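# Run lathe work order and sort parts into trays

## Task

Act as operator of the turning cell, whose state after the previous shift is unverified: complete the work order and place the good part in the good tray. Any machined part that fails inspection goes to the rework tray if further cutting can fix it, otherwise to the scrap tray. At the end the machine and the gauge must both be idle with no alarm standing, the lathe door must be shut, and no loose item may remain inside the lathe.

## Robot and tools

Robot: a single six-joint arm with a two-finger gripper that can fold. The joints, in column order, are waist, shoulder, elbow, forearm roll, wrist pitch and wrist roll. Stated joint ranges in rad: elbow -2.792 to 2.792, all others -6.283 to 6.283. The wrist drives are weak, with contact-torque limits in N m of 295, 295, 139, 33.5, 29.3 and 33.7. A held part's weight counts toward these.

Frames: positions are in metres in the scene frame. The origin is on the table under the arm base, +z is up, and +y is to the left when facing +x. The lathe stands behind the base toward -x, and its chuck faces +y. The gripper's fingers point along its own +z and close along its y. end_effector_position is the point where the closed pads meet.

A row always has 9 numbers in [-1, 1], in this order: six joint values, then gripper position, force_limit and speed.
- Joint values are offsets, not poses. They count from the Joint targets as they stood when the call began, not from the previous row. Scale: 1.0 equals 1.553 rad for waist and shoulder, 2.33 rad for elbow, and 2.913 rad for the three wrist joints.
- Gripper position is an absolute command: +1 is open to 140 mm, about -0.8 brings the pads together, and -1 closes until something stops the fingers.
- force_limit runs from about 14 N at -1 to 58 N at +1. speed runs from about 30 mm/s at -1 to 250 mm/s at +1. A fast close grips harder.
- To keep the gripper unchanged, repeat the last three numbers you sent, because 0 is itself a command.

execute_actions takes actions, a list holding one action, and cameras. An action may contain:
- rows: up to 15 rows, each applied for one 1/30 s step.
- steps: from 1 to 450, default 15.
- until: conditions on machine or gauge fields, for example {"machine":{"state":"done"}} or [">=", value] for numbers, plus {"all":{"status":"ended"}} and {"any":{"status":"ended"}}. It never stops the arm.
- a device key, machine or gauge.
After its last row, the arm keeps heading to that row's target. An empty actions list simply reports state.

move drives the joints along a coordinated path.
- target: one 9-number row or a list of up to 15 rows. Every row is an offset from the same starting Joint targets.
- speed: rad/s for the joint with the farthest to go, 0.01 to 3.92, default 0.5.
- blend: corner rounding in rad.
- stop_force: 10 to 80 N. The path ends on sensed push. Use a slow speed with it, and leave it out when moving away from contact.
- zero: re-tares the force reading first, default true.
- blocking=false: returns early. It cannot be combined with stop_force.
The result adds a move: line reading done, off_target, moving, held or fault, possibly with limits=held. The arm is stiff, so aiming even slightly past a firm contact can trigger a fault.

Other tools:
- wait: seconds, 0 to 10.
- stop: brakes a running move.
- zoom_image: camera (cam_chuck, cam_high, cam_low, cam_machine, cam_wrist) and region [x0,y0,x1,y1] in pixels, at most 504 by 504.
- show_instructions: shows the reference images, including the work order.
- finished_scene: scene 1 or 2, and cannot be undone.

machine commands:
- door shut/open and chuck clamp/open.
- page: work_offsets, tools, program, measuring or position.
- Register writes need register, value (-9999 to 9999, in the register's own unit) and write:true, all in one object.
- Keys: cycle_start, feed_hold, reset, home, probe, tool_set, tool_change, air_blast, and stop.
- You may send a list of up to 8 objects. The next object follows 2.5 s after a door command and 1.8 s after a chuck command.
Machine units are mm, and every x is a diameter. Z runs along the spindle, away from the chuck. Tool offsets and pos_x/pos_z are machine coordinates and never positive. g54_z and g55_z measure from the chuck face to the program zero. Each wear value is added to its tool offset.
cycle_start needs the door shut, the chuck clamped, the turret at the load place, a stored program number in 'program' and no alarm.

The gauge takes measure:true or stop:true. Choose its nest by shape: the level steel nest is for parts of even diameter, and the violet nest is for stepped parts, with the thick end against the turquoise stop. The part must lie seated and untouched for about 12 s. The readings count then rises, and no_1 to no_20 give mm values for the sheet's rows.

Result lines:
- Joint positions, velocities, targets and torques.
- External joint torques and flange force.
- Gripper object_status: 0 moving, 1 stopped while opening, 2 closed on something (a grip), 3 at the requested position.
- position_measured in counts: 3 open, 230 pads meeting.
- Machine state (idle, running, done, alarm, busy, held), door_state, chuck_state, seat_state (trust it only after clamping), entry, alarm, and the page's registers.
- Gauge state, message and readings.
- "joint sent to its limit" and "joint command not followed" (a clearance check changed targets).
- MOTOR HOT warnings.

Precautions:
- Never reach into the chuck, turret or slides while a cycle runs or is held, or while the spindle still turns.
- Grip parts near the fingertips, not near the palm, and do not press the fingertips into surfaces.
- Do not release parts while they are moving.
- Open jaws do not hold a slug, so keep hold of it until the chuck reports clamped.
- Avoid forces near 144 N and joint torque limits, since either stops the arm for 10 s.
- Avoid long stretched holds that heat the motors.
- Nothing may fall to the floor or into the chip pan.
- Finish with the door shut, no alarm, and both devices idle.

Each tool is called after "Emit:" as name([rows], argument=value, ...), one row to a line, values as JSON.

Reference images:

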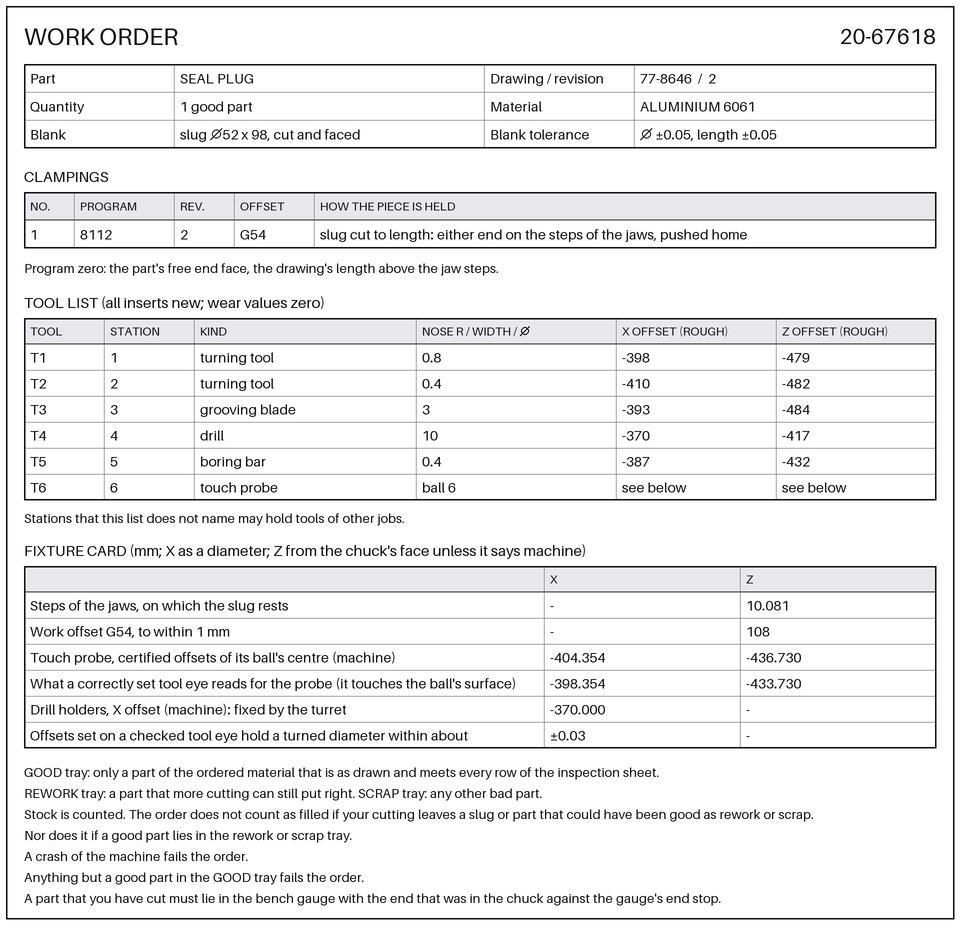

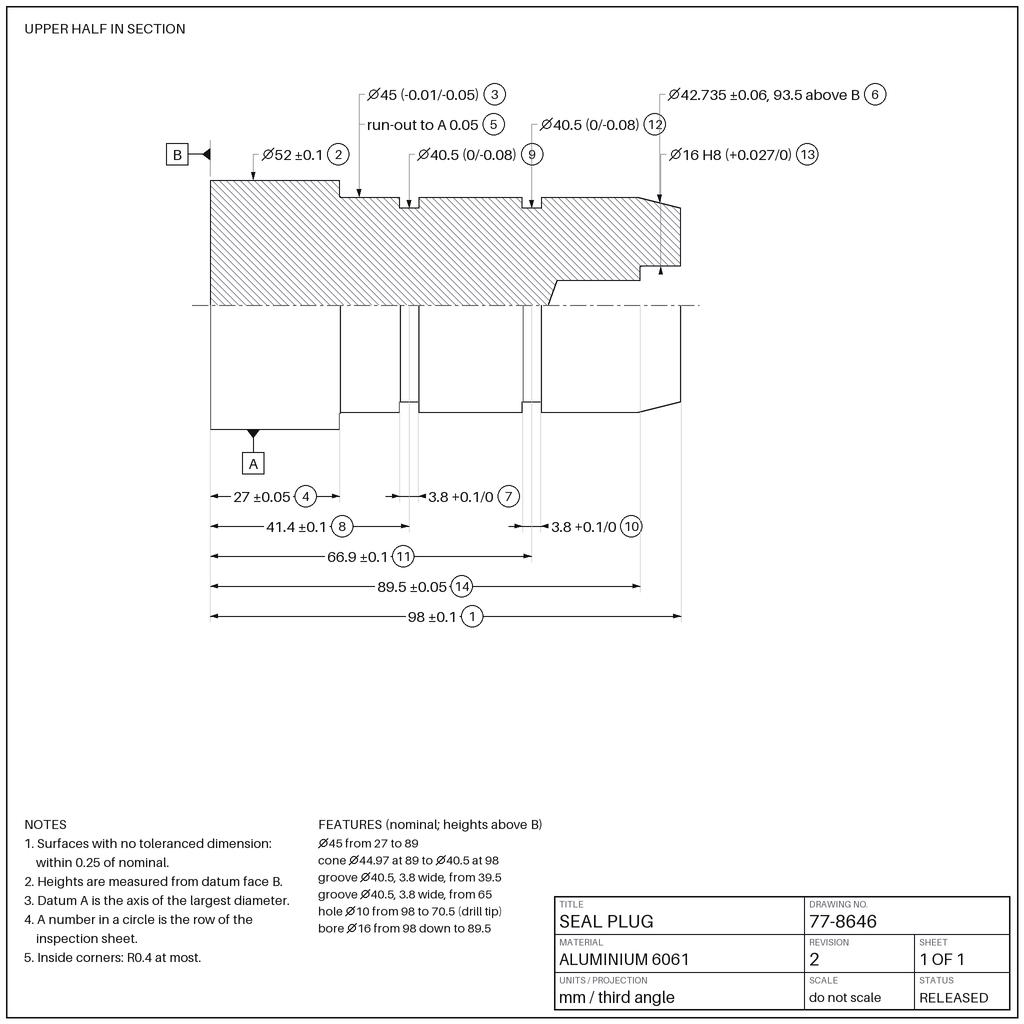

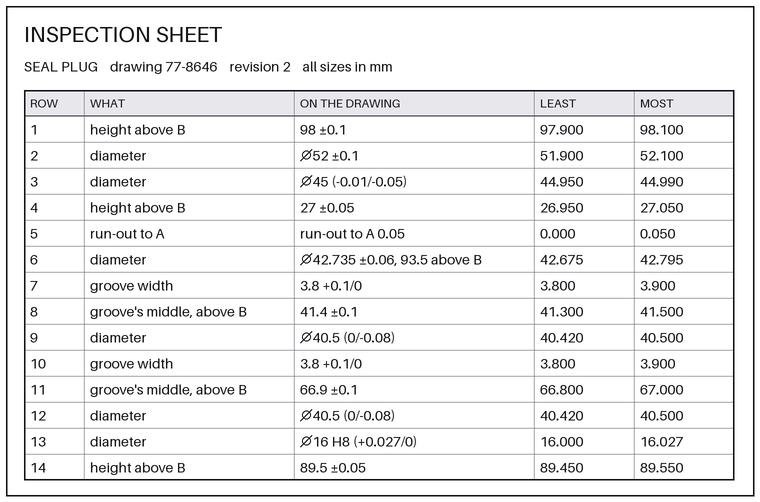

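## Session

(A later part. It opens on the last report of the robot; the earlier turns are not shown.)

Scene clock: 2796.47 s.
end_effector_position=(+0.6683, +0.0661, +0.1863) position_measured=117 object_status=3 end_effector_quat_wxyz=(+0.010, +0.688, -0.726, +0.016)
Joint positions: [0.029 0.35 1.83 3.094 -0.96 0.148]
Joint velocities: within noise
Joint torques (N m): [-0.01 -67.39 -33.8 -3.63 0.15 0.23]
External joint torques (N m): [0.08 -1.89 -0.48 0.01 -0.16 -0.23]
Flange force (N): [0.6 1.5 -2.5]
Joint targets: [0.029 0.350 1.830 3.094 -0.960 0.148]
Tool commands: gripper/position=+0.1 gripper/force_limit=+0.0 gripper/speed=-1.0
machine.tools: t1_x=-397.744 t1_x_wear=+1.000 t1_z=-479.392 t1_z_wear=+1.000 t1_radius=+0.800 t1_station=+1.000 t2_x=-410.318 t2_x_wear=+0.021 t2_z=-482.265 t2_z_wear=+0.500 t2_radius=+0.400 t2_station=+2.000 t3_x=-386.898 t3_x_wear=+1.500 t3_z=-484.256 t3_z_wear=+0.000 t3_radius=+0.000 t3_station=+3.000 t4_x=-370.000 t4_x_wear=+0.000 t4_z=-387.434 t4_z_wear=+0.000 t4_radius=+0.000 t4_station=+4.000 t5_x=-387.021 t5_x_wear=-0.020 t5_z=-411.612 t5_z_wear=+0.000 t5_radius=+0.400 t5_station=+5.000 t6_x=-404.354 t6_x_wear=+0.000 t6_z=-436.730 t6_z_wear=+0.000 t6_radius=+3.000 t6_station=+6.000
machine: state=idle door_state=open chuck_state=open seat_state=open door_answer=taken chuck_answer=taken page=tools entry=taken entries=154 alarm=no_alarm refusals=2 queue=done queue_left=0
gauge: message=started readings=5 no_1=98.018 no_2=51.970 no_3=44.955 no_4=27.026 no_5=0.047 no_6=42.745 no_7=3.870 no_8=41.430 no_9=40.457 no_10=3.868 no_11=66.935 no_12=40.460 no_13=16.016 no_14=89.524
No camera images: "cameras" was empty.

Emit:
move([
  [0,0.0557,0.0219,0,0.047,0,0.1,0,-1],
], speed=0.15, cameras=[])

Emit:
execute_actions([
  {"rows":[[0,0,0,0,0,0,-1,0,-1]],"steps":90},
], cameras=[])

Emit:
move([
  [0,-0.0747,-0.0361,0,-0.0694,0,-1,0,-1],
  [0.22,-0.14,-0.0361,0,-0.1042,0.1173,-1,0,-1],
], speed=[0.2,0.4], cameras=["cam_wrist","cam_high"])

Scene clock: 2801.20 s.
end_effector_position=(+0.6697, +0.0677, +0.1059) position_measured=117 object_status=3 end_effector_quat_wxyz=(+0.008, +0.690, -0.724, +0.014)
Joint positions: [0.029 0.436 1.881 3.094 -0.823 0.148]
Joint velocities: within noise
Joint torques (N m): [-0.76 -73.05 -30.21 -3.27 0.16 0.19]
External joint torques (N m): [0.76 -0.65 -0.64 0.02 -0.16 -0.19]
Flange force (N): [-0.9 -0.5 -1.4]
Joint targets: [0.029 0.436 1.881 3.094 -0.823 0.148]
machine.tools: t1_x=-397.744 t1_x_wear=+1.000 t1_z=-479.392 t1_z_wear=+1.000 t1_radius=+0.800 t1_station=+1.000 t2_x=-410.318 t2_x_wear=+0.021 t2_z=-482.265 t2_z_wear=+0.500 t2_radius=+0.400 t2_station=+2.000 t3_x=-386.898 t3_x_wear=+1.500 t3_z=-484.256 t3_z_wear=+0.000 t3_radius=+0.000 t3_station=+3.000 t4_x=-370.000 t4_x_wear=+0.000 t4_z=-387.434 t4_z_wear=+0.000 t4_radius=+0.000 t4_station=+4.000 t5_x=-387.021 t5_x_wear=-0.020 t5_z=-411.612 t5_z_wear=+0.000 t5_radius=+0.400 t5_station=+5.000 t6_x=-404.354 t6_x_wear=+0.000 t6_z=-436.730 t6_z_wear=+0.000 t6_radius=+3.000 t6_station=+6.000
machine: state=idle door_state=open chuck_state=open seat_state=open door_answer=taken chuck_answer=taken page=tools entry=taken entries=154 alarm=no_alarm refusals=2 queue=done queue_left=0
gauge: message=started readings=5 no_1=98.018 no_2=51.970 no_3=44.955 no_4=27.026 no_5=0.047 no_6=42.745 no_7=3.870 no_8=41.430 no_9=40.457 no_10=3.868 no_11=66.935 no_12=40.460 no_13=16.016 no_14=89.524
move: done
No camera images: "cameras" was empty.

Scene clock: 2804.40 s.
end_effector_position=(+0.6697, +0.0677, +0.1059) position_measured=154 object_status=2 end_effector_quat_wxyz=(+0.008, +0.690, -0.724, +0.014)
Joint positions: [0.029 0.436 1.881 3.094 -0.823 0.148]
Joint velocities: within noise
Joint torques (N m): [-0.65 -62.41 -24.82 -2.81 0.47 0.66]
External joint torques (N m): [0.67 -11.49 -5.99 -0.43 -0.47 -0.66]
Flange force (N): [0.8 1.6 -17.4]
Joint targets: [0.029 0.436 1.881 3.094 -0.823 0.148]
machine.tools: t1_x=-397.744 t1_x_wear=+1.000 t1_z=-479.392 t1_z_wear=+1.000 t1_radius=+0.800 t1_station=+1.000 t2_x=-410.318 t2_x_wear=+0.021 t2_z=-482.265 t2_z_wear=+0.500 t2_radius=+0.400 t2_station=+2.000 t3_x=-386.898 t3_x_wear=+1.500 t3_z=-484.256 t3_z_wear=+0.000 t3_radius=+0.000 t3_station=+3.000 t4_x=-370.000 t4_x_wear=+0.000 t4_z=-387.434 t4_z_wear=+0.000 t4_radius=+0.000 t4_station=+4.000 t5_x=-387.021 t5_x_wear=-0.020 t5_z=-411.612 t5_z_wear=+0.000 t5_radius=+0.400 t5_station=+5.000 t6_x=-404.354 t6_x_wear=+0.000 t6_z=-436.730 t6_z_wear=+0.000 t6_radius=+3.000 t6_station=+6.000
machine: state=idle door_state=open chuck_state=open seat_state=open door_answer=taken chuck_answer=taken page=tools entry=taken entries=154 alarm=no_alarm refusals=2 queue=done queue_left=0
gauge: message=started readings=5 no_1=98.018 no_2=51.970 no_3=44.955 no_4=27.026 no_5=0.047 no_6=42.745 no_7=3.870 no_8=41.430 no_9=40.457 no_10=3.868 no_11=66.935 no_12=40.460 no_13=16.016 no_14=89.524
No camera images: "cameras" was empty.

Scene clock: 2806.70 s.
end_effector_position=(+0.5777, +0.2718, +0.2884) position_measured=154 object_status=2 end_effector_quat_wxyz=(+0.005, +0.685, -0.728, +0.021)
Joint positions: [0.37 0.219 1.797 3.094 -1.127 0.489]
Joint velocities: within noise
Joint torques (N m): [0.2 -61.99 -40.22 -4.07 0.05 0.2]
External joint torques (N m): [-0.42 2.46 2.45 0.06 -0.06 -0.2]
Flange force (N): [1.2 0.5 4.3]
Joint targets: [0.370 0.219 1.797 3.094 -1.127 0.489]
machine.tools: t1_x=-397.744 t1_x_wear=+1.000 t1_z=-479.392 t1_z_wear=+1.000 t1_radius=+0.800 t1_station=+1.000 t2_x=-410.318 t2_x_wear=+0.021 t2_z=-482.265 t2_z_wear=+0.500 t2_radius=+0.400 t2_station=+2.000 t3_x=-386.898 t3_x_wear=+1.500 t3_z=-484.256 t3_z_wear=+0.000 t3_radius=+0.000 t3_station=+3.000 t4_x=-370.000 t4_x_wear=+0.000 t4_z=-387.434 t4_z_wear=+0.000 t4_radius=+0.000 t4_station=+4.000 t5_x=-387.021 t5_x_wear=-0.020 t5_z=-411.612 t5_z_wear=+0.000 t5_radius=+0.400 t5_station=+5.000 t6_x=-404.354 t6_x_wear=+0.000 t6_z=-436.730 t6_z_wear=+0.000 t6_radius=+3.000 t6_station=+6.000
machine: state=idle door_state=open chuck_state=open seat_state=open door_answer=taken chuck_answer=taken page=tools entry=taken entries=154 alarm=no_alarm refusals=2 queue=done queue_left=0
gauge: message=started readings=5 no_1=98.018 no_2=51.970 no_3=44.955 no_4=27.026 no_5=0.047 no_6=42.745 no_7=3.870 no_8=41.430 no_9=40.457 no_10=3.868 no_11=66.935 no_12=40.460 no_13=16.016 no_14=89.524
move: done
Images, in order (width x height): cam_high 896x504, cam_wrist 896x504.

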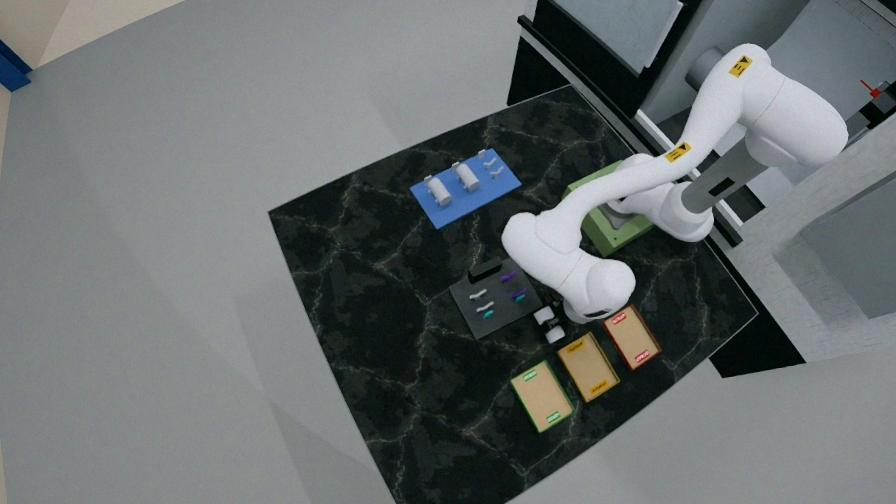

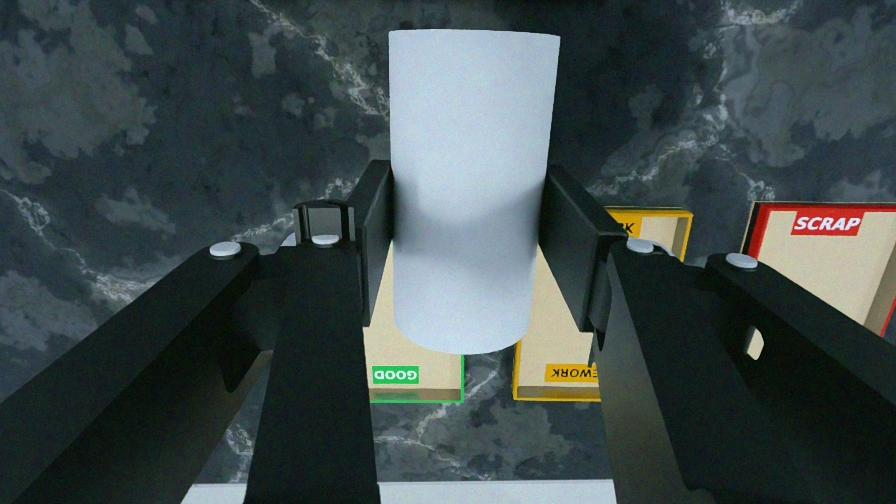

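Emit:
move(target=[0.122,0.1564,-0.1163,0,-0.0091,0.0653,-1,0,-1], speed=0.3, cameras=["cam_wrist","cam_high"])

Scene clock: 2818.33 s.
end_effector_position=(+0.6391, +0.4596, +0.2533) position_measured=154 object_status=2 end_effector_quat_wxyz=(+0.001, +0.685, -0.729, +0.022)
Joint positions: [0.56 0.461 1.526 3.094 -1.153 0.679]
Joint velocities: within noise
Joint torques (N m): [-1.09 -87.42 -40.92 -4.11 0.2 0.23]
External joint torques (N m): [0.79 4.03 2.86 0.07 -0.23 -0.23]
Flange force (N): [-0.5 0.9 4.9]
Joint targets: [0.560 0.462 1.526 3.094 -1.153 0.679]
machine.tools: t1_x=-397.744 t1_x_wear=+1.000 t1_z=-479.392 t1_z_wear=+1.000 t1_radius=+0.800 t1_station=+1.000 t2_x=-410.318 t2_x_wear=+0.021 t2_z=-482.265 t2_z_wear=+0.500 t2_radius=+0.400 t2_station=+2.000 t3_x=-386.898 t3_x_wear=+1.500 t3_z=-484.256 t3_z_wear=+0.000 t3_radius=+0.000 t3_station=+3.000 t4_x=-370.000 t4_x_wear=+0.000 t4_z=-387.434 t4_z_wear=+0.000 t4_radius=+0.000 t4_station=+4.000 t5_x=-387.021 t5_x_wear=-0.020 t5_z=-411.612 t5_z_wear=+0.000 t5_radius=+0.400 t5_station=+5.000 t6_x=-404.354 t6_x_wear=+0.000 t6_z=-436.730 t6_z_wear=+0.000 t6_radius=+3.000 t6_station=+6.000
machine: state=idle door_state=open chuck_state=open seat_state=open door_answer=taken chuck_answer=taken page=tools entry=taken entries=154 alarm=no_alarm refusals=2 queue=done queue_left=0
gauge: message=started readings=5 no_1=98.018 no_2=51.970 no_3=44.955 no_4=27.026 no_5=0.047 no_6=42.745 no_7=3.870 no_8=41.430 no_9=40.457 no_10=3.868 no_11=66.935 no_12=40.460 no_13=16.016 no_14=89.524
move: done
Images, in order (width x height): cam_high 896x504, cam_wrist 896x504.

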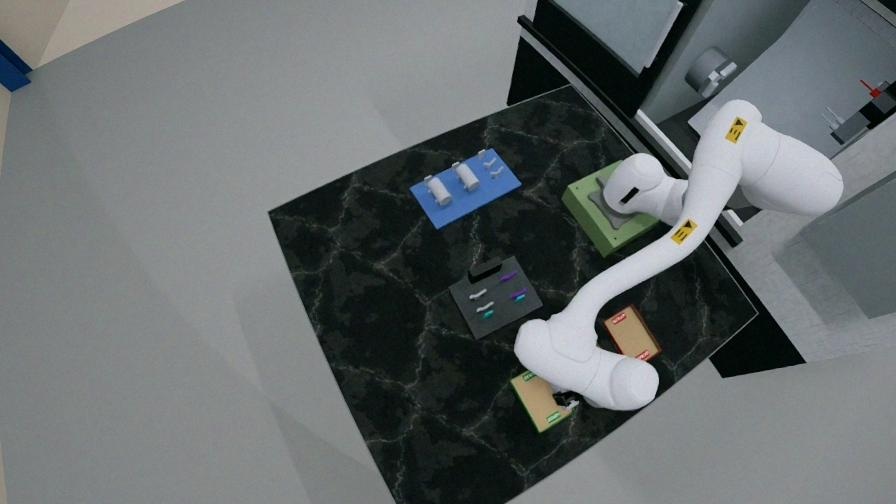

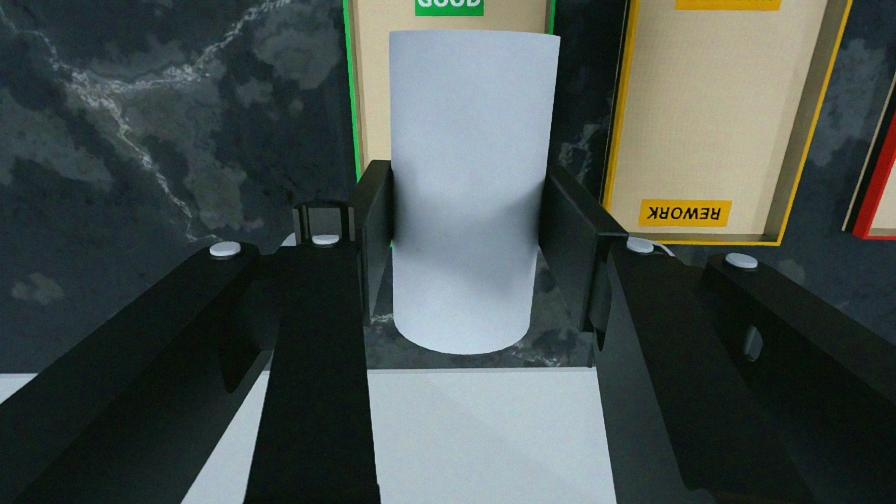

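Emit:
move([
  [-0.1420,-0.1556,0.1163,0,0.0079,-0.0756,-1,0,-1],
  [-0.3440,-0.0916,0.1163,0,0.0440,-0.1837,-1,0,-1],
  [-0.3440,-0.0208,0.1502,0,0.1108,-0.1837,-1,0,-1],
], speed=[0.4,0.4,0.15], blend=0.02, cameras=["cam_wrist"])

Scene clock: 2829.77 s.
end_effector_position=(+0.6721, +0.0657, +0.1126) position_measured=154 object_status=2 end_effector_quat_wxyz=(+0.007, +0.690, -0.724, +0.016)
Joint positions: [0.026 0.429 1.876 3.094 -0.83 0.144]
Joint velocities: within noise
Joint torques (N m): [0.13 -76.05 -33.27 -3.35 0.02 0.2]
External joint torques (N m): [-0.17 2.65 2.23 0.08 -0.01 -0.2]
Flange force (N): [0.6 1.2 4.2]
Joint targets: [0.026 0.429 1.876 3.094 -0.830 0.144]
machine.tools: t1_x=-397.744 t1_x_wear=+1.000 t1_z=-479.392 t1_z_wear=+1.000 t1_radius=+0.800 t1_station=+1.000 t2_x=-410.318 t2_x_wear=+0.021 t2_z=-482.265 t2_z_wear=+0.500 t2_radius=+0.400 t2_station=+2.000 t3_x=-386.898 t3_x_wear=+1.500 t3_z=-484.256 t3_z_wear=+0.000 t3_radius=+0.000 t3_station=+3.000 t4_x=-370.000 t4_x_wear=+0.000 t4_z=-387.434 t4_z_wear=+0.000 t4_radius=+0.000 t4_station=+4.000 t5_x=-387.021 t5_x_wear=-0.020 t5_z=-411.612 t5_z_wear=+0.000 t5_radius=+0.400 t5_station=+5.000 t6_x=-404.354 t6_x_wear=+0.000 t6_z=-436.730 t6_z_wear=+0.000 t6_radius=+3.000 t6_station=+6.000
machine: state=idle door_state=open chuck_state=open seat_state=open door_answer=taken chuck_answer=taken page=tools entry=taken entries=154 alarm=no_alarm refusals=2 queue=done queue_left=0
gauge: message=started readings=5 no_1=98.018 no_2=51.970 no_3=44.955 no_4=27.026 no_5=0.047 no_6=42.745 no_7=3.870 no_8=41.430 no_9=40.457 no_10=3.868 no_11=66.935 no_12=40.460 no_13=16.016 no_14=89.524
move: done
Images, in order (width x height): cam_wrist 896x504.

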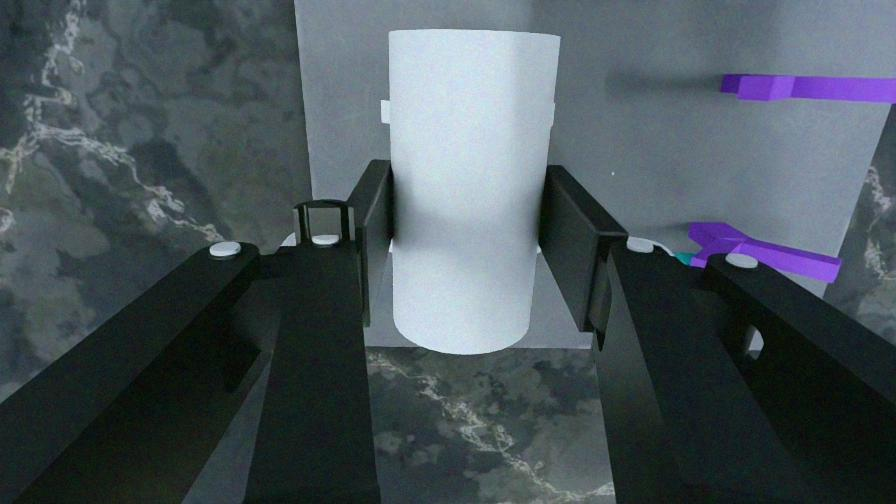

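Emit:
move(target=[0,0.0084,0.0033,0,0.007,0,-1,0,-1], speed=0.03, stop_force=10, cameras=[])

Emit:
move([
  [0,-0.0002,0,0,0,0,0.1,0,-1],
  [0,-0.0066,-0.0025,0,-0.0054,0,0.1,0,-1],
], speed=0.1, cameras=[])

Emit:
execute_actions([
  {"rows":[[0,0,0,0,0,0,-1,0,-1]],"steps":90},
], cameras=["cam_wrist"])

Scene clock: 2834.90 s.
end_effector_position=(+0.6718, +0.0658, +0.1061) position_measured=154 object_status=2 end_effector_quat_wxyz=(+0.007, +0.690, -0.724, +0.016)
Joint positions: [0.026 0.436 1.88 3.094 -0.819 0.144]
Joint velocities: within noise
Joint torques (N m): [0.79 -55.38 -25.63 -2.65 3.3 0.27]
External joint torques (N m): [-0.89 -18.47 -5.12 -0.59 -3.29 -0.27]
Flange force (N): [4.2 9.4 -29.6]
Joint targets: [0.026 0.436 1.880 3.094 -0.819 0.144]
machine.tools: t1_x=-397.744 t1_x_wear=+1.000 t1_z=-479.392 t1_z_wear=+1.000 t1_radius=+0.800 t1_station=+1.000 t2_x=-410.318 t2_x_wear=+0.021 t2_z=-482.265 t2_z_wear=+0.500 t2_radius=+0.400 t2_station=+2.000 t3_x=-386.898 t3_x_wear=+1.500 t3_z=-484.256 t3_z_wear=+0.000 t3_radius=+0.000 t3_station=+3.000 t4_x=-370.000 t4_x_wear=+0.000 t4_z=-387.434 t4_z_wear=+0.000 t4_radius=+0.000 t4_station=+4.000 t5_x=-387.021 t5_x_wear=-0.020 t5_z=-411.612 t5_z_wear=+0.000 t5_radius=+0.400 t5_station=+5.000 t6_x=-404.354 t6_x_wear=+0.000 t6_z=-436.730 t6_z_wear=+0.000 t6_radius=+3.000 t6_station=+6.000
machine: state=idle door_state=open chuck_state=open seat_state=open door_answer=taken chuck_answer=taken page=tools entry=taken entries=154 alarm=no_alarm refusals=2 queue=done queue_left=0
gauge: message=started readings=5 no_1=98.018 no_2=51.970 no_3=44.955 no_4=27.026 no_5=0.047 no_6=42.745 no_7=3.870 no_8=41.430 no_9=40.457 no_10=3.868 no_11=66.935 no_12=40.460 no_13=16.016 no_14=89.524
move: contact
No camera images: "cameras" was empty.

Scene clock: 2836.67 s.
end_effector_position=(+0.6721, +0.0656, +0.1154) position_measured=117 object_status=3 end_effector_quat_wxyz=(+0.007, +0.690, -0.724, +0.016)
Joint positions: [0.026 0.426 1.875 3.094 -0.835 0.144]
Joint velocities: within noise
Joint torques (N m): [-0.67 -72.05 -30.8 -3.28 0.08 0.21]
External joint torques (N m): [0.87 -0.92 -0.42 0 -0.06 -0.21]
Flange force (N): [-0.9 0.3 -1.4]
Joint targets: [0.026 0.426 1.875 3.094 -0.835 0.144]
machine.tools: t1_x=-397.744 t1_x_wear=+1.000 t1_z=-479.392 t1_z_wear=+1.000 t1_radius=+0.800 t1_station=+1.000 t2_x=-410.318 t2_x_wear=+0.021 t2_z=-482.265 t2_z_wear=+0.500 t2_radius=+0.400 t2_station=+2.000 t3_x=-386.898 t3_x_wear=+1.500 t3_z=-484.256 t3_z_wear=+0.000 t3_radius=+0.000 t3_station=+3.000 t4_x=-370.000 t4_x_wear=+0.000 t4_z=-387.434 t4_z_wear=+0.000 t4_radius=+0.000 t4_station=+4.000 t5_x=-387.021 t5_x_wear=-0.020 t5_z=-411.612 t5_z_wear=+0.000 t5_radius=+0.400 t5_station=+5.000 t6_x=-404.354 t6_x_wear=+0.000 t6_z=-436.730 t6_z_wear=+0.000 t6_radius=+3.000 t6_station=+6.000
machine: state=idle door_state=open chuck_state=open seat_state=open door_answer=taken chuck_answer=taken page=tools entry=taken entries=154 alarm=no_alarm refusals=2 queue=done queue_left=0
gauge: message=started readings=5 no_1=98.018 no_2=51.970 no_3=44.955 no_4=27.026 no_5=0.047 no_6=42.745 no_7=3.870 no_8=41.430 no_9=40.457 no_10=3.868 no_11=66.935 no_12=40.460 no_13=16.016 no_14=89.524
move: done
No camera images: "cameras" was empty.

Scene clock: 2839.87 s.
end_effector_position=(+0.6721, +0.0656, +0.1154) position_measured=155 object_status=2 end_effector_quat_wxyz=(+0.007, +0.690, -0.724, +0.016)
Joint positions: [0.026 0.426 1.875 3.094 -0.835 0.144]
Joint velocities: within noise
Joint torques (N m): [-3.34 -57.19 -34.77 -4.04 8.33 0.6]
External joint torques (N m): [3.46 -15.79 3.4 0.73 -8.3 -0.6]
Flange force (N): [-0.3 20.3 -30.3]
Joint targets: [0.026 0.426 1.875 3.094 -0.835 0.144]
machine.tools: t1_x=-397.744 t1_x_wear=+1.000 t1_z=-479.392 t1_z_wear=+1.000 t1_radius=+0.800 t1_station=+1.000 t2_x=-410.318 t2_x_wear=+0.021 t2_z=-482.265 t2_z_wear=+0.500 t2_radius=+0.400 t2_station=+2.000 t3_x=-386.898 t3_x_wear=+1.500 t3_z=-484.256 t3_z_wear=+0.000 t3_radius=+0.000 t3_station=+3.000 t4_x=-370.000 t4_x_wear=+0.000 t4_z=-387.434 t4_z_wear=+0.000 t4_radius=+0.000 t4_station=+4.000 t5_x=-387.021 t5_x_wear=-0.020 t5_z=-411.612 t5_z_wear=+0.000 t5_radius=+0.400 t5_station=+5.000 t6_x=-404.354 t6_x_wear=+0.000 t6_z=-436.730 t6_z_wear=+0.000 t6_radius=+3.000 t6_station=+6.000
machine: state=idle door_state=open chuck_state=open seat_state=open door_answer=taken chuck_answer=taken page=tools entry=taken entries=154 alarm=no_alarm refusals=2 queue=done queue_left=0
gauge: message=started readings=5 no_1=98.018 no_2=51.970 no_3=44.955 no_4=27.026 no_5=0.047 no_6=42.745 no_7=3.870 no_8=41.430 no_9=40.457 no_10=3.868 no_11=66.935 no_12=40.460 no_13=16.016 no_14=89.524
Images, in order (width x height): cam_wrist 896x504.

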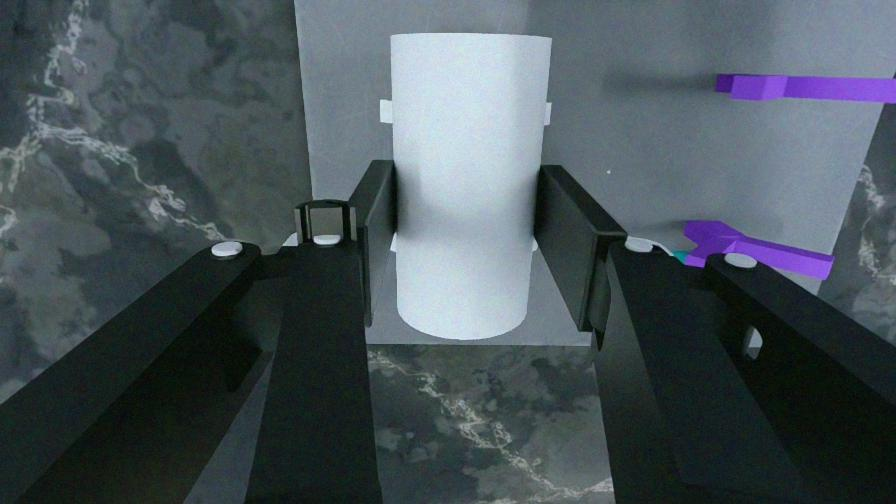

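Emit:
move([
  [0,-0.0684,-0.0333,0,-0.0655,0,-1,0,-1],
  [0.222,-0.1325,-0.0333,0,-0.1003,0.1184,-1,0,-1],
  [0.344,0.0231,-0.1496,0,-0.1095,0.1837,-1,0,-1],
], speed=[0.2,0.4,0.4], blend=0.02, cameras=["cam_wrist"])

Scene clock: 2846.70 s.
end_effector_position=(+0.6390, +0.4595, +0.2531) position_measured=155 object_status=2 end_effector_quat_wxyz=(+0.001, +0.685, -0.729, +0.022)
Joint positions: [0.56 0.462 1.526 3.094 -1.154 0.679]
Joint velocities: within noise
Joint torques (N m): [-0.71 -86.49 -40.75 -4.1 0.2 0.2]
External joint torques (N m): [0.68 3.03 2.67 0.06 -0.23 -0.21]
Flange force (N): [0.3 1.6 4.1]
Joint targets: [0.560 0.462 1.526 3.094 -1.154 0.679]
machine.tools: t1_x=-397.744 t1_x_wear=+1.000 t1_z=-479.392 t1_z_wear=+1.000 t1_radius=+0.800 t1_station=+1.000 t2_x=-410.318 t2_x_wear=+0.021 t2_z=-482.265 t2_z_wear=+0.500 t2_radius=+0.400 t2_station=+2.000 t3_x=-386.898 t3_x_wear=+1.500 t3_z=-484.256 t3_z_wear=+0.000 t3_radius=+0.000 t3_station=+3.000 t4_x=-370.000 t4_x_wear=+0.000 t4_z=-387.434 t4_z_wear=+0.000 t4_radius=+0.000 t4_station=+4.000 t5_x=-387.021 t5_x_wear=-0.020 t5_z=-411.612 t5_z_wear=+0.000 t5_radius=+0.400 t5_station=+5.000 t6_x=-404.354 t6_x_wear=+0.000 t6_z=-436.730 t6_z_wear=+0.000 t6_radius=+3.000 t6_station=+6.000
machine: state=idle door_state=open chuck_state=open seat_state=open door_answer=taken chuck_answer=taken page=tools entry=taken entries=154 alarm=no_alarm refusals=2 queue=done queue_left=0
gauge: message=started readings=5 no_1=98.018 no_2=51.970 no_3=44.955 no_4=27.026 no_5=0.047 no_6=42.745 no_7=3.870 no_8=41.430 no_9=40.457 no_10=3.868 no_11=66.935 no_12=40.460 no_13=16.016 no_14=89.524
move: done
Images, in order (width x height): cam_wrist 896x504.

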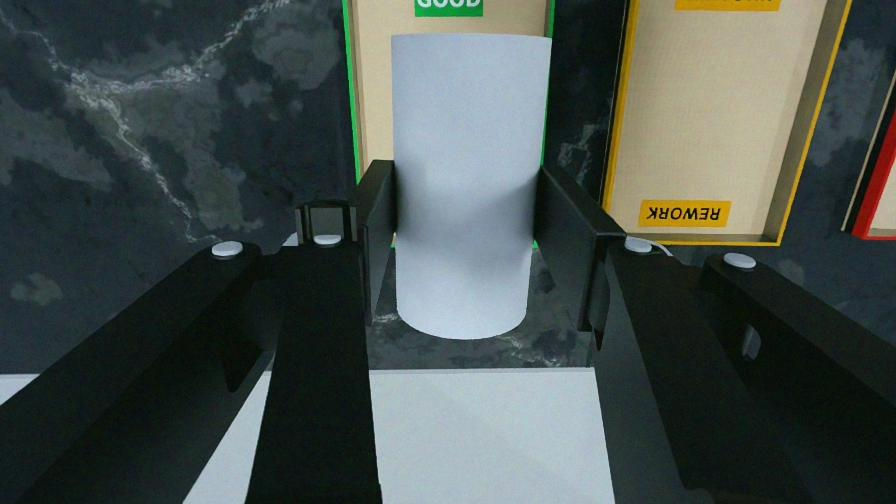

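Emit:
move(target=[0,0.1048,0.0559,0,0.1006,0,-1,0,-1], speed=0.2, cameras=["cam_wrist"])

Emit:
move(target=[0,0.026,0.0058,0,0.0185,0,-1,0,-1], speed=0.03, stop_force=10, cameras=["cam_wrist","cam_high"])

Scene clock: 2857.60 s.
end_effector_position=(+0.6377, +0.4616, +0.0630) position_measured=155 object_status=2 end_effector_quat_wxyz=(+0.000, +0.689, -0.725, +0.018)
Joint positions: [0.56 0.625 1.656 3.094 -0.861 0.679]
Joint velocities: within noise
Joint torques (N m): [8.7 -38.11 -2.3 0.66 -0.82 0.34]
External joint torques (N m): [-8.8 -52.99 -29.38 -4 0.8 -0.34]
Flange force (N): [10.6 -9.2 -65.9]
Joint targets: [0.560 0.625 1.656 3.094 -0.861 0.679]
machine.tools: t1_x=-397.744 t1_x_wear=+1.000 t1_z=-479.392 t1_z_wear=+1.000 t1_radius=+0.800 t1_station=+1.000 t2_x=-410.318 t2_x_wear=+0.021 t2_z=-482.265 t2_z_wear=+0.500 t2_radius=+0.400 t2_station=+2.000 t3_x=-386.898 t3_x_wear=+1.500 t3_z=-484.256 t3_z_wear=+0.000 t3_radius=+0.000 t3_station=+3.000 t4_x=-370.000 t4_x_wear=+0.000 t4_z=-387.434 t4_z_wear=+0.000 t4_radius=+0.000 t4_station=+4.000 t5_x=-387.021 t5_x_wear=-0.020 t5_z=-411.612 t5_z_wear=+0.000 t5_radius=+0.400 t5_station=+5.000 t6_x=-404.354 t6_x_wear=+0.000 t6_z=-436.730 t6_z_wear=+0.000 t6_radius=+3.000 t6_station=+6.000
machine: state=idle door_state=open chuck_state=open seat_state=open door_answer=taken chuck_answer=taken page=tools entry=taken entries=154 alarm=no_alarm refusals=2 queue=done queue_left=0
gauge: message=started readings=5 no_1=98.018 no_2=51.970 no_3=44.955 no_4=27.026 no_5=0.047 no_6=42.745 no_7=3.870 no_8=41.430 no_9=40.457 no_10=3.868 no_11=66.935 no_12=40.460 no_13=16.016 no_14=89.524
move: done
Images, in order (width x height): cam_wrist 896x504.

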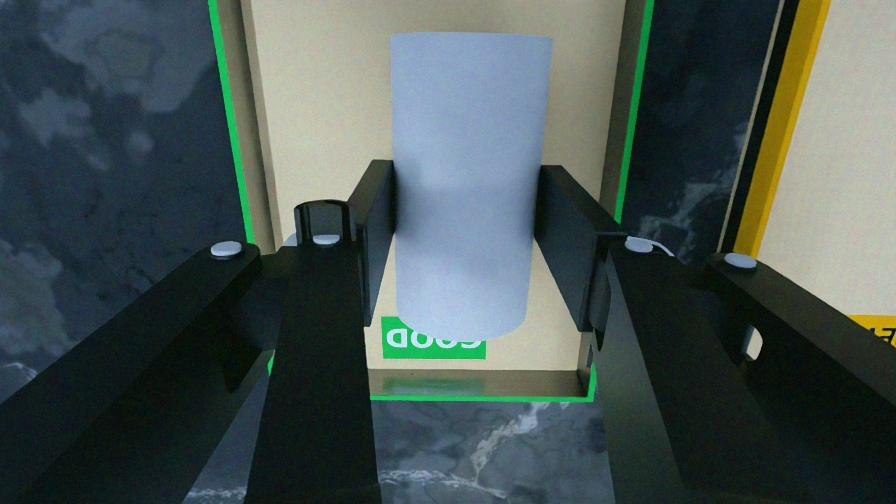

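Scene clock: 2859.07 s.
end_effector_position=(+0.6377, +0.4618, +0.0542) position_measured=155 object_status=2 end_effector_quat_wxyz=(+0.001, +0.689, -0.724, +0.018)
Joint positions: [0.56 0.634 1.659 3.094 -0.848 0.679]
Joint velocities: within noise
Joint torques (N m): [6.27 -37.72 5.21 0.02 -4.36 0.33]
External joint torques (N m): [-6.5 -54.88 -36.84 -3.36 4.34 -0.33]
Flange force (N): [0.9 -16.5 -65.8]
Joint targets: [0.560 0.634 1.659 3.094 -0.848 0.679]
machine.tools: t1_x=-397.744 t1_x_wear=+1.000 t1_z=-479.392 t1_z_wear=+1.000 t1_radius=+0.800 t1_station=+1.000 t2_x=-410.318 t2_x_wear=+0.021 t2_z=-482.265 t2_z_wear=+0.500 t2_radius=+0.400 t2_station=+2.000 t3_x=-386.898 t3_x_wear=+1.500 t3_z=-484.256 t3_z_wear=+0.000 t3_radius=+0.000 t3_station=+3.000 t4_x=-370.000 t4_x_wear=+0.000 t4_z=-387.434 t4_z_wear=+0.000 t4_radius=+0.000 t4_station=+4.000 t5_x=-387.021 t5_x_wear=-0.020 t5_z=-411.612 t5_z_wear=+0.000 t5_radius=+0.400 t5_station=+5.000 t6_x=-404.354 t6_x_wear=+0.000 t6_z=-436.730 t6_z_wear=+0.000 t6_radius=+3.000 t6_station=+6.000
machine: state=idle door_state=open chuck_state=open seat_state=open door_answer=taken chuck_answer=taken page=tools entry=taken entries=154 alarm=no_alarm refusals=2 queue=done queue_left=0
gauge: message=started readings=5 no_1=98.018 no_2=51.970 no_3=44.955 no_4=27.026 no_5=0.047 no_6=42.745 no_7=3.870 no_8=41.430 no_9=40.457 no_10=3.868 no_11=66.935 no_12=40.460 no_13=16.016 no_14=89.524
move: contact; the wrist pitch is farthest, 0.041 rad from its target
Images, in order (width x height): cam_high 896x504, cam_wrist 896x504.

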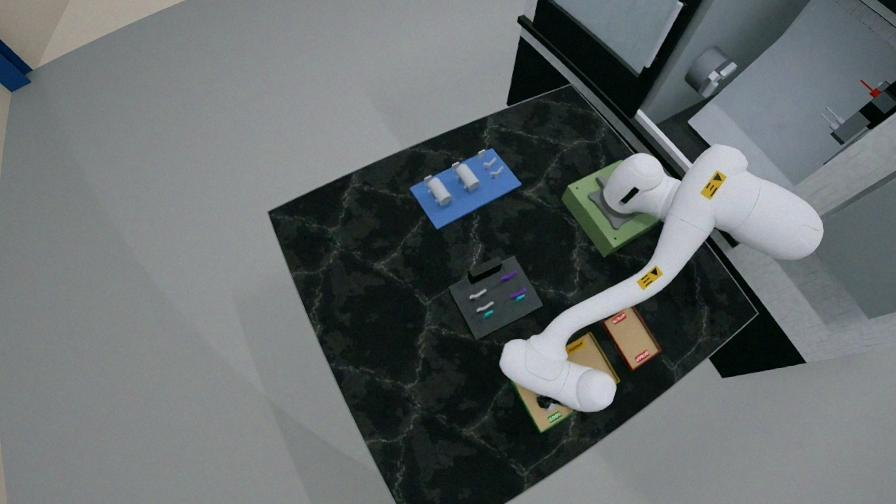

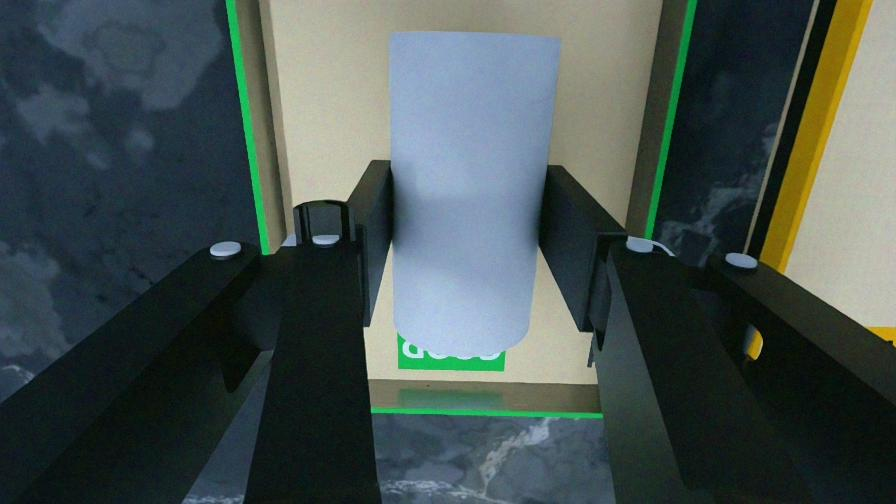

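Emit:
move(target=[0,-0.00065,0,0,0,0,-1,0,-1], speed=0.02, cameras=[])

Scene clock: 2863.77 s.
end_effector_position=(+0.6378, +0.4618, +0.0549) position_measured=155 object_status=2 end_effector_quat_wxyz=(+0.000, +0.689, -0.724, +0.018)
Joint positions: [0.56 0.633 1.659 3.094 -0.848 0.679]
Joint velocities: within noise
Joint torques (N m): [4.8 -63.25 -14.23 -0.42 -1.06 0.36]
External joint torques (N m): [-5.1 -29.11 -17.36 -2.91 1.03 -0.36]
Flange force (N): [4.7 -7.3 -35.8]
Joint targets: [0.560 0.633 1.659 3.094 -0.848 0.679]
machine.tools: t1_x=-397.744 t1_x_wear=+1.000 t1_z=-479.392 t1_z_wear=+1.000 t1_radius=+0.800 t1_station=+1.000 t2_x=-410.318 t2_x_wear=+0.021 t2_z=-482.265 t2_z_wear=+0.500 t2_radius=+0.400 t2_station=+2.000 t3_x=-386.898 t3_x_wear=+1.500 t3_z=-484.256 t3_z_wear=+0.000 t3_radius=+0.000 t3_station=+3.000 t4_x=-370.000 t4_x_wear=+0.000 t4_z=-387.434 t4_z_wear=+0.000 t4_radius=+0.000 t4_station=+4.000 t5_x=-387.021 t5_x_wear=-0.020 t5_z=-411.612 t5_z_wear=+0.000 t5_radius=+0.400 t5_station=+5.000 t6_x=-404.354 t6_x_wear=+0.000 t6_z=-436.730 t6_z_wear=+0.000 t6_radius=+3.000 t6_station=+6.000
machine: state=idle door_state=open chuck_state=open seat_state=open door_answer=taken chuck_answer=taken page=tools entry=taken entries=154 alarm=no_alarm refusals=2 queue=done queue_left=0
gauge: message=started readings=5 no_1=98.018 no_2=51.970 no_3=44.955 no_4=27.026 no_5=0.047 no_6=42.745 no_7=3.870 no_8=41.430 no_9=40.457 no_10=3.868 no_11=66.935 no_12=40.460 no_13=16.016 no_14=89.524
move: done
No camera images: "cameras" was empty.

Emit:
move(target=[0,-0.00065,0,0,0,0,-1,0,-1], speed=0.02, cameras=[])

Emit:
execute_actions([
  {"rows":[[0,0,0,0,0,0,0.1,0,-1]],"steps":60},
], cameras=["cam_wrist"])

Scene clock: 2866.17 s.
end_effector_position=(+0.6380, +0.4620, +0.0557) position_measured=155 object_status=2 end_effector_quat_wxyz=(+0.000, +0.689, -0.724, +0.018)
Joint positions: [0.56 0.632 1.659 3.094 -0.848 0.679]
Joint velocities: within noise
Joint torques (N m): [0.59 -90.38 -31.59 -2.67 0.14 0.32]
External joint torques (N m): [-0.98 -0.87 0.22 -0.64 -0.16 -0.33]
Flange force (N): [2.2 0.1 -1.0]
Joint targets: [0.560 0.632 1.659 3.094 -0.848 0.679]
machine.tools: t1_x=-397.744 t1_x_wear=+1.000 t1_z=-479.392 t1_z_wear=+1.000 t1_radius=+0.800 t1_station=+1.000 t2_x=-410.318 t2_x_wear=+0.021 t2_z=-482.265 t2_z_wear=+0.500 t2_radius=+0.400 t2_station=+2.000 t3_x=-386.898 t3_x_wear=+1.500 t3_z=-484.256 t3_z_wear=+0.000 t3_radius=+0.000 t3_station=+3.000 t4_x=-370.000 t4_x_wear=+0.000 t4_z=-387.434 t4_z_wear=+0.000 t4_radius=+0.000 t4_station=+4.000 t5_x=-387.021 t5_x_wear=-0.020 t5_z=-411.612 t5_z_wear=+0.000 t5_radius=+0.400 t5_station=+5.000 t6_x=-404.354 t6_x_wear=+0.000 t6_z=-436.730 t6_z_wear=+0.000 t6_radius=+3.000 t6_station=+6.000
machine: state=idle door_state=open chuck_state=open seat_state=open door_answer=taken chuck_answer=taken page=tools entry=taken entries=154 alarm=no_alarm refusals=2 queue=done queue_left=0
gauge: message=started readings=5 no_1=98.018 no_2=51.970 no_3=44.955 no_4=27.026 no_5=0.047 no_6=42.745 no_7=3.870 no_8=41.430 no_9=40.457 no_10=3.868 no_11=66.935 no_12=40.460 no_13=16.016 no_14=89.524
move: done
No camera images: "cameras" was empty.

Scene clock: 2868.37 s.
end_effector_position=(+0.6380, +0.4620, +0.0558) position_measured=117 object_status=3 end_effector_quat_wxyz=(+0.000, +0.689, -0.724, +0.018)
Joint positions: [0.56 0.632 1.659 3.094 -0.848 0.679]
Joint velocities: within noise
Joint torques (N m): [-0.87 -89.76 -31.11 -3.27 0.06 0.26]
External joint torques (N m): [0.71 -1.61 -0.28 -0.04 -0.08 -0.26]
Flange force (N): [0.4 1.2 -2.0]
Joint targets: [0.560 0.632 1.659 3.094 -0.848 0.679]
machine.tools: t1_x=-397.744 t1_x_wear=+1.000 t1_z=-479.392 t1_z_wear=+1.000 t1_radius=+0.800 t1_station=+1.000 t2_x=-410.318 t2_x_wear=+0.021 t2_z=-482.265 t2_z_wear=+0.500 t2_radius=+0.400 t2_station=+2.000 t3_x=-386.898 t3_x_wear=+1.500 t3_z=-484.256 t3_z_wear=+0.000 t3_radius=+0.000 t3_station=+3.000 t4_x=-370.000 t4_x_wear=+0.000 t4_z=-387.434 t4_z_wear=+0.000 t4_radius=+0.000 t4_station=+4.000 t5_x=-387.021 t5_x_wear=-0.020 t5_z=-411.612 t5_z_wear=+0.000 t5_radius=+0.400 t5_station=+5.000 t6_x=-404.354 t6_x_wear=+0.000 t6_z=-436.730 t6_z_wear=+0.000 t6_radius=+3.000 t6_station=+6.000
machine: state=idle door_state=open chuck_state=open seat_state=open door_answer=taken chuck_answer=taken page=tools entry=taken entries=154 alarm=no_alarm refusals=2 queue=done queue_left=0
gauge: message=started readings=5 no_1=98.018 no_2=51.970 no_3=44.955 no_4=27.026 no_5=0.047 no_6=42.745 no_7=3.870 no_8=41.430 no_9=40.457 no_10=3.868 no_11=66.935 no_12=40.460 no_13=16.016 no_14=89.524
Images, in order (width x height): cam_wrist 896x504.

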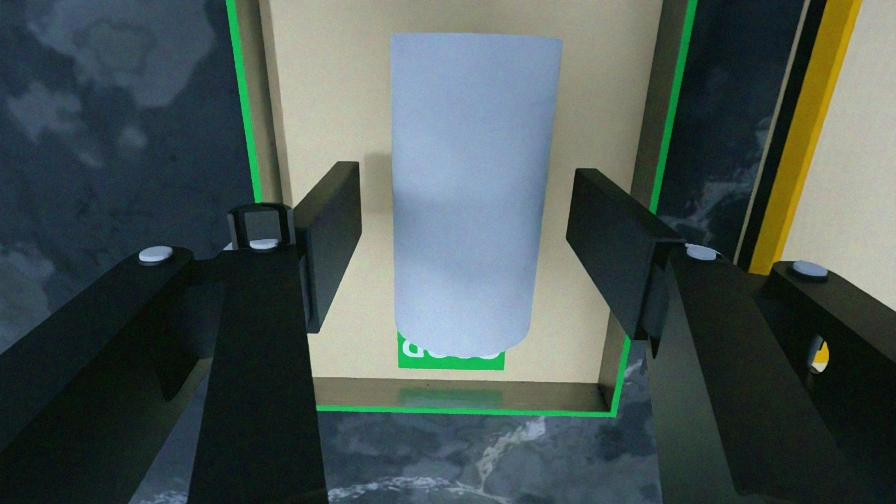

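Emit:
move(target=[0,-0.11,-0.057,0,-0.105,0,0.1,0,-1], speed=0.2, cameras=["cam_wrist"])

Emit:
execute_actions([
  {"machine":{"door":"shut"},"steps":120,"until":{"machine":{"door_state":"shut"}}},
], cameras=["cam_high","cam_chuck"])

Scene clock: 2872.73 s.
end_effector_position=(+0.6387, +0.4594, +0.2533) position_measured=117 object_status=3 end_effector_quat_wxyz=(+0.001, +0.685, -0.729, +0.022)
Joint positions: [0.56 0.461 1.526 3.094 -1.154 0.679]
Joint velocities: within noise
Joint torques (N m): [-0.43 -81.51 -37.78 -4.01 0.23 0.08]
External joint torques (N m): [0.5 -2.4 -0.51 -0.05 -0.25 -0.08]
Flange force (N): [1.1 1.9 -2.5]
Joint targets: [0.560 0.461 1.526 3.094 -1.154 0.679]
machine.tools: t1_x=-397.744 t1_x_wear=+1.000 t1_z=-479.392 t1_z_wear=+1.000 t1_radius=+0.800 t1_station=+1.000 t2_x=-410.318 t2_x_wear=+0.021 t2_z=-482.265 t2_z_wear=+0.500 t2_radius=+0.400 t2_station=+2.000 t3_x=-386.898 t3_x_wear=+1.500 t3_z=-484.256 t3_z_wear=+0.000 t3_radius=+0.000 t3_station=+3.000 t4_x=-370.000 t4_x_wear=+0.000 t4_z=-387.434 t4_z_wear=+0.000 t4_radius=+0.000 t4_station=+4.000 t5_x=-387.021 t5_x_wear=-0.020 t5_z=-411.612 t5_z_wear=+0.000 t5_radius=+0.400 t5_station=+5.000 t6_x=-404.354 t6_x_wear=+0.000 t6_z=-436.730 t6_z_wear=+0.000 t6_radius=+3.000 t6_station=+6.000
machine: state=idle door_state=open chuck_state=open seat_state=open door_answer=taken chuck_answer=taken page=tools entry=taken entries=154 alarm=no_alarm refusals=2 queue=done queue_left=0
gauge: message=started readings=5 no_1=98.018 no_2=51.970 no_3=44.955 no_4=27.026 no_5=0.047 no_6=42.745 no_7=3.870 no_8=41.430 no_9=40.457 no_10=3.868 no_11=66.935 no_12=40.460 no_13=16.016 no_14=89.524
move: done
Images, in order (width x height): cam_wrist 896x504.

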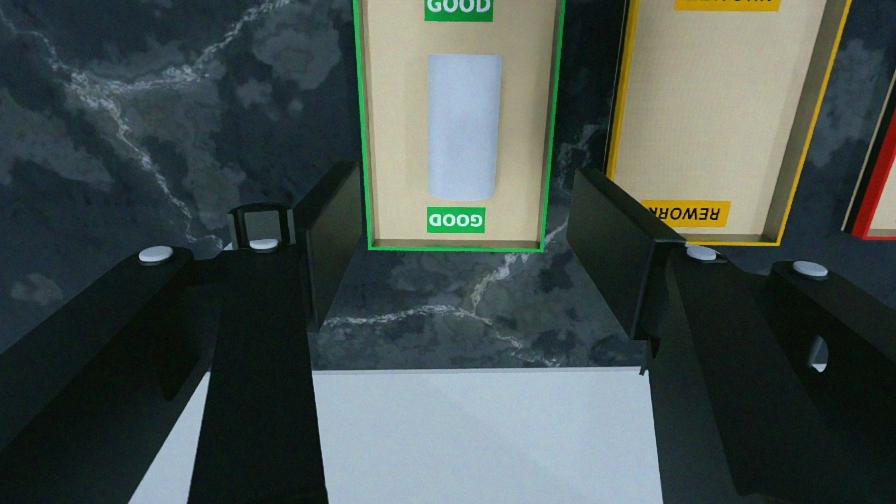

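Scene clock: 2874.97 s.
end_effector_position=(+0.6387, +0.4594, +0.2534) position_measured=117 object_status=3 end_effector_quat_wxyz=(+0.001, +0.685, -0.729, +0.022)
Joint positions: [0.56 0.461 1.526 3.094 -1.154 0.679]
Joint velocities: within noise
Joint torques (N m): [-0.59 -82.32 -37.46 -4.06 0.09 0.24]
External joint torques (N m): [0.44 -1.25 -0.82 0 -0.11 -0.24]
Flange force (N): [-0.2 0.0 -1.8]
Joint targets: [0.560 0.461 1.526 3.094 -1.154 0.679]
Tool commands: gripper/position=+0.1 gripper/force_limit=+0.0 gripper/speed=-1.0
machine.tools: t1_x=-397.744 t1_x_wear=+1.000 t1_z=-479.392 t1_z_wear=+1.000 t1_radius=+0.800 t1_station=+1.000 t2_x=-410.318 t2_x_wear=+0.021 t2_z=-482.265 t2_z_wear=+0.500 t2_radius=+0.400 t2_station=+2.000 t3_x=-386.898 t3_x_wear=+1.500 t3_z=-484.256 t3_z_wear=+0.000 t3_radius=+0.000 t3_station=+3.000 t4_x=-370.000 t4_x_wear=+0.000 t4_z=-387.434 t4_z_wear=+0.000 t4_radius=+0.000 t4_station=+4.000 t5_x=-387.021 t5_x_wear=-0.020 t5_z=-411.612 t5_z_wear=+0.000 t5_radius=+0.400 t5_station=+5.000 t6_x=-404.354 t6_x_wear=+0.000 t6_z=-436.730 t6_z_wear=+0.000 t6_radius=+3.000 t6_station=+6.000
machine: state=idle door_state=shut chuck_state=open seat_state=open door_answer=taken chuck_answer=taken page=tools entry=taken entries=154 alarm=no_alarm refusals=2 queue=running queue_left=0
gauge: message=started readings=5 no_1=98.018 no_2=51.970 no_3=44.955 no_4=27.026 no_5=0.047 no_6=42.745 no_7=3.870 no_8=41.430 no_9=40.457 no_10=3.868 no_11=66.935 no_12=40.460 no_13=16.016 no_14=89.524
Images, in order (width x height): cam_chuck 896x504, cam_high 896x504.

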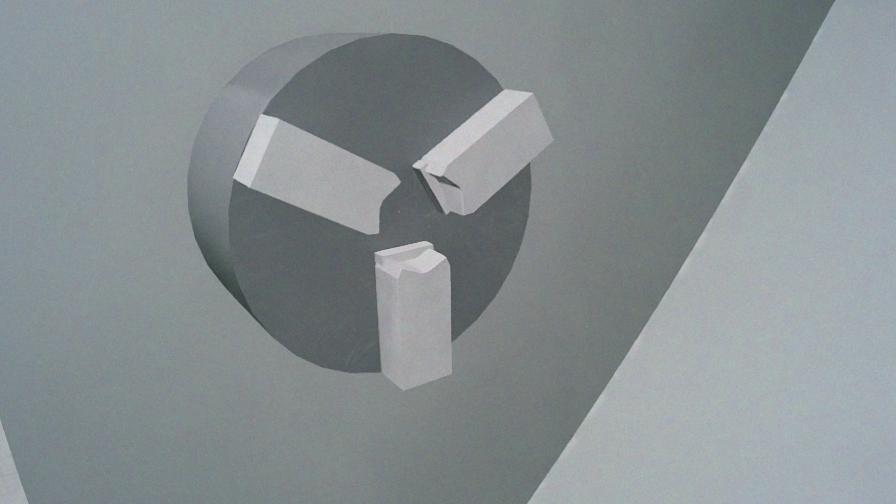

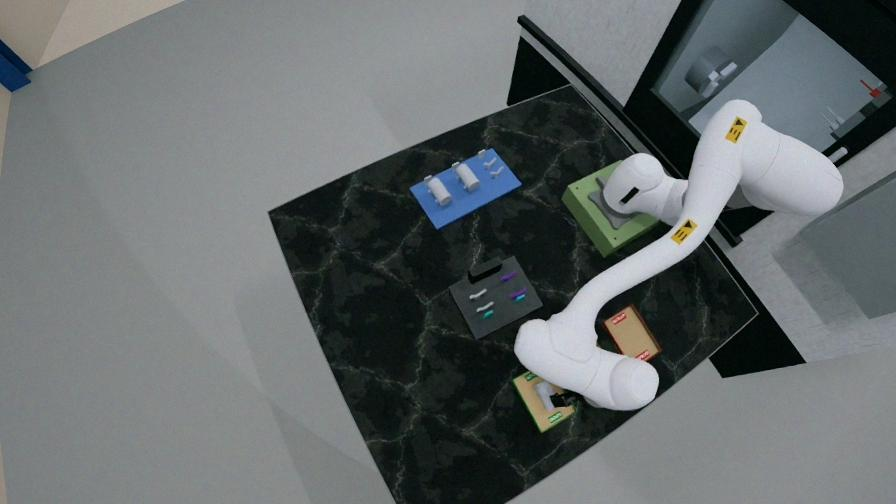

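Emit:
wait(seconds=1.5, cameras=[])

Emit:
finished_scene(scene=1)

Scene clock: 2878.17 s.
end_effector_position=(+0.6387, +0.4594, +0.2534) position_measured=117 object_status=3 end_effector_quat_wxyz=(+0.001, +0.685, -0.729, +0.022)
Joint positions: [0.56 0.461 1.526 3.094 -1.154 0.679]
Joint velocities: within noise
Joint torques (N m): [-0.55 -81.86 -38.23 -4.03 0.14 0.19]
External joint torques (N m): [0.19 -1.7 0.05 -0.03 -0.17 -0.19]
Flange force (N): [1.6 1.9 -1.3]
Joint targets: [0.560 0.461 1.526 3.094 -1.154 0.679]
Tool commands: gripper/position=+0.1 gripper/force_limit=+0.0 gripper/speed=-1.0
machine.tools: t1_x=-397.744 t1_x_wear=+1.000 t1_z=-479.392 t1_z_wear=+1.000 t1_radius=+0.800 t1_station=+1.000 t2_x=-410.318 t2_x_wear=+0.021 t2_z=-482.265 t2_z_wear=+0.500 t2_radius=+0.400 t2_station=+2.000 t3_x=-386.898 t3_x_wear=+1.500 t3_z=-484.256 t3_z_wear=+0.000 t3_radius=+0.000 t3_station=+3.000 t4_x=-370.000 t4_x_wear=+0.000 t4_z=-387.434 t4_z_wear=+0.000 t4_radius=+0.000 t4_station=+4.000 t5_x=-387.021 t5_x_wear=-0.020 t5_z=-411.612 t5_z_wear=+0.000 t5_radius=+0.400 t5_station=+5.000 t6_x=-404.354 t6_x_wear=+0.000 t6_z=-436.730 t6_z_wear=+0.000 t6_radius=+3.000 t6_station=+6.000
machine: state=idle door_state=shut chuck_state=open seat_state=open door_answer=taken chuck_answer=taken page=tools entry=taken entries=154 alarm=no_alarm refusals=2 queue=done queue_left=0
gauge: message=started readings=5 no_1=98.018 no_2=51.970 no_3=44.955 no_4=27.026 no_5=0.047 no_6=42.745 no_7=3.870 no_8=41.430 no_9=40.457 no_10=3.868 no_11=66.935 no_12=40.460 no_13=16.016 no_14=89.524
wait: 1.50 s; at rest from the start
No camera images: "cameras" was empty.

The scene is finished: the task was done.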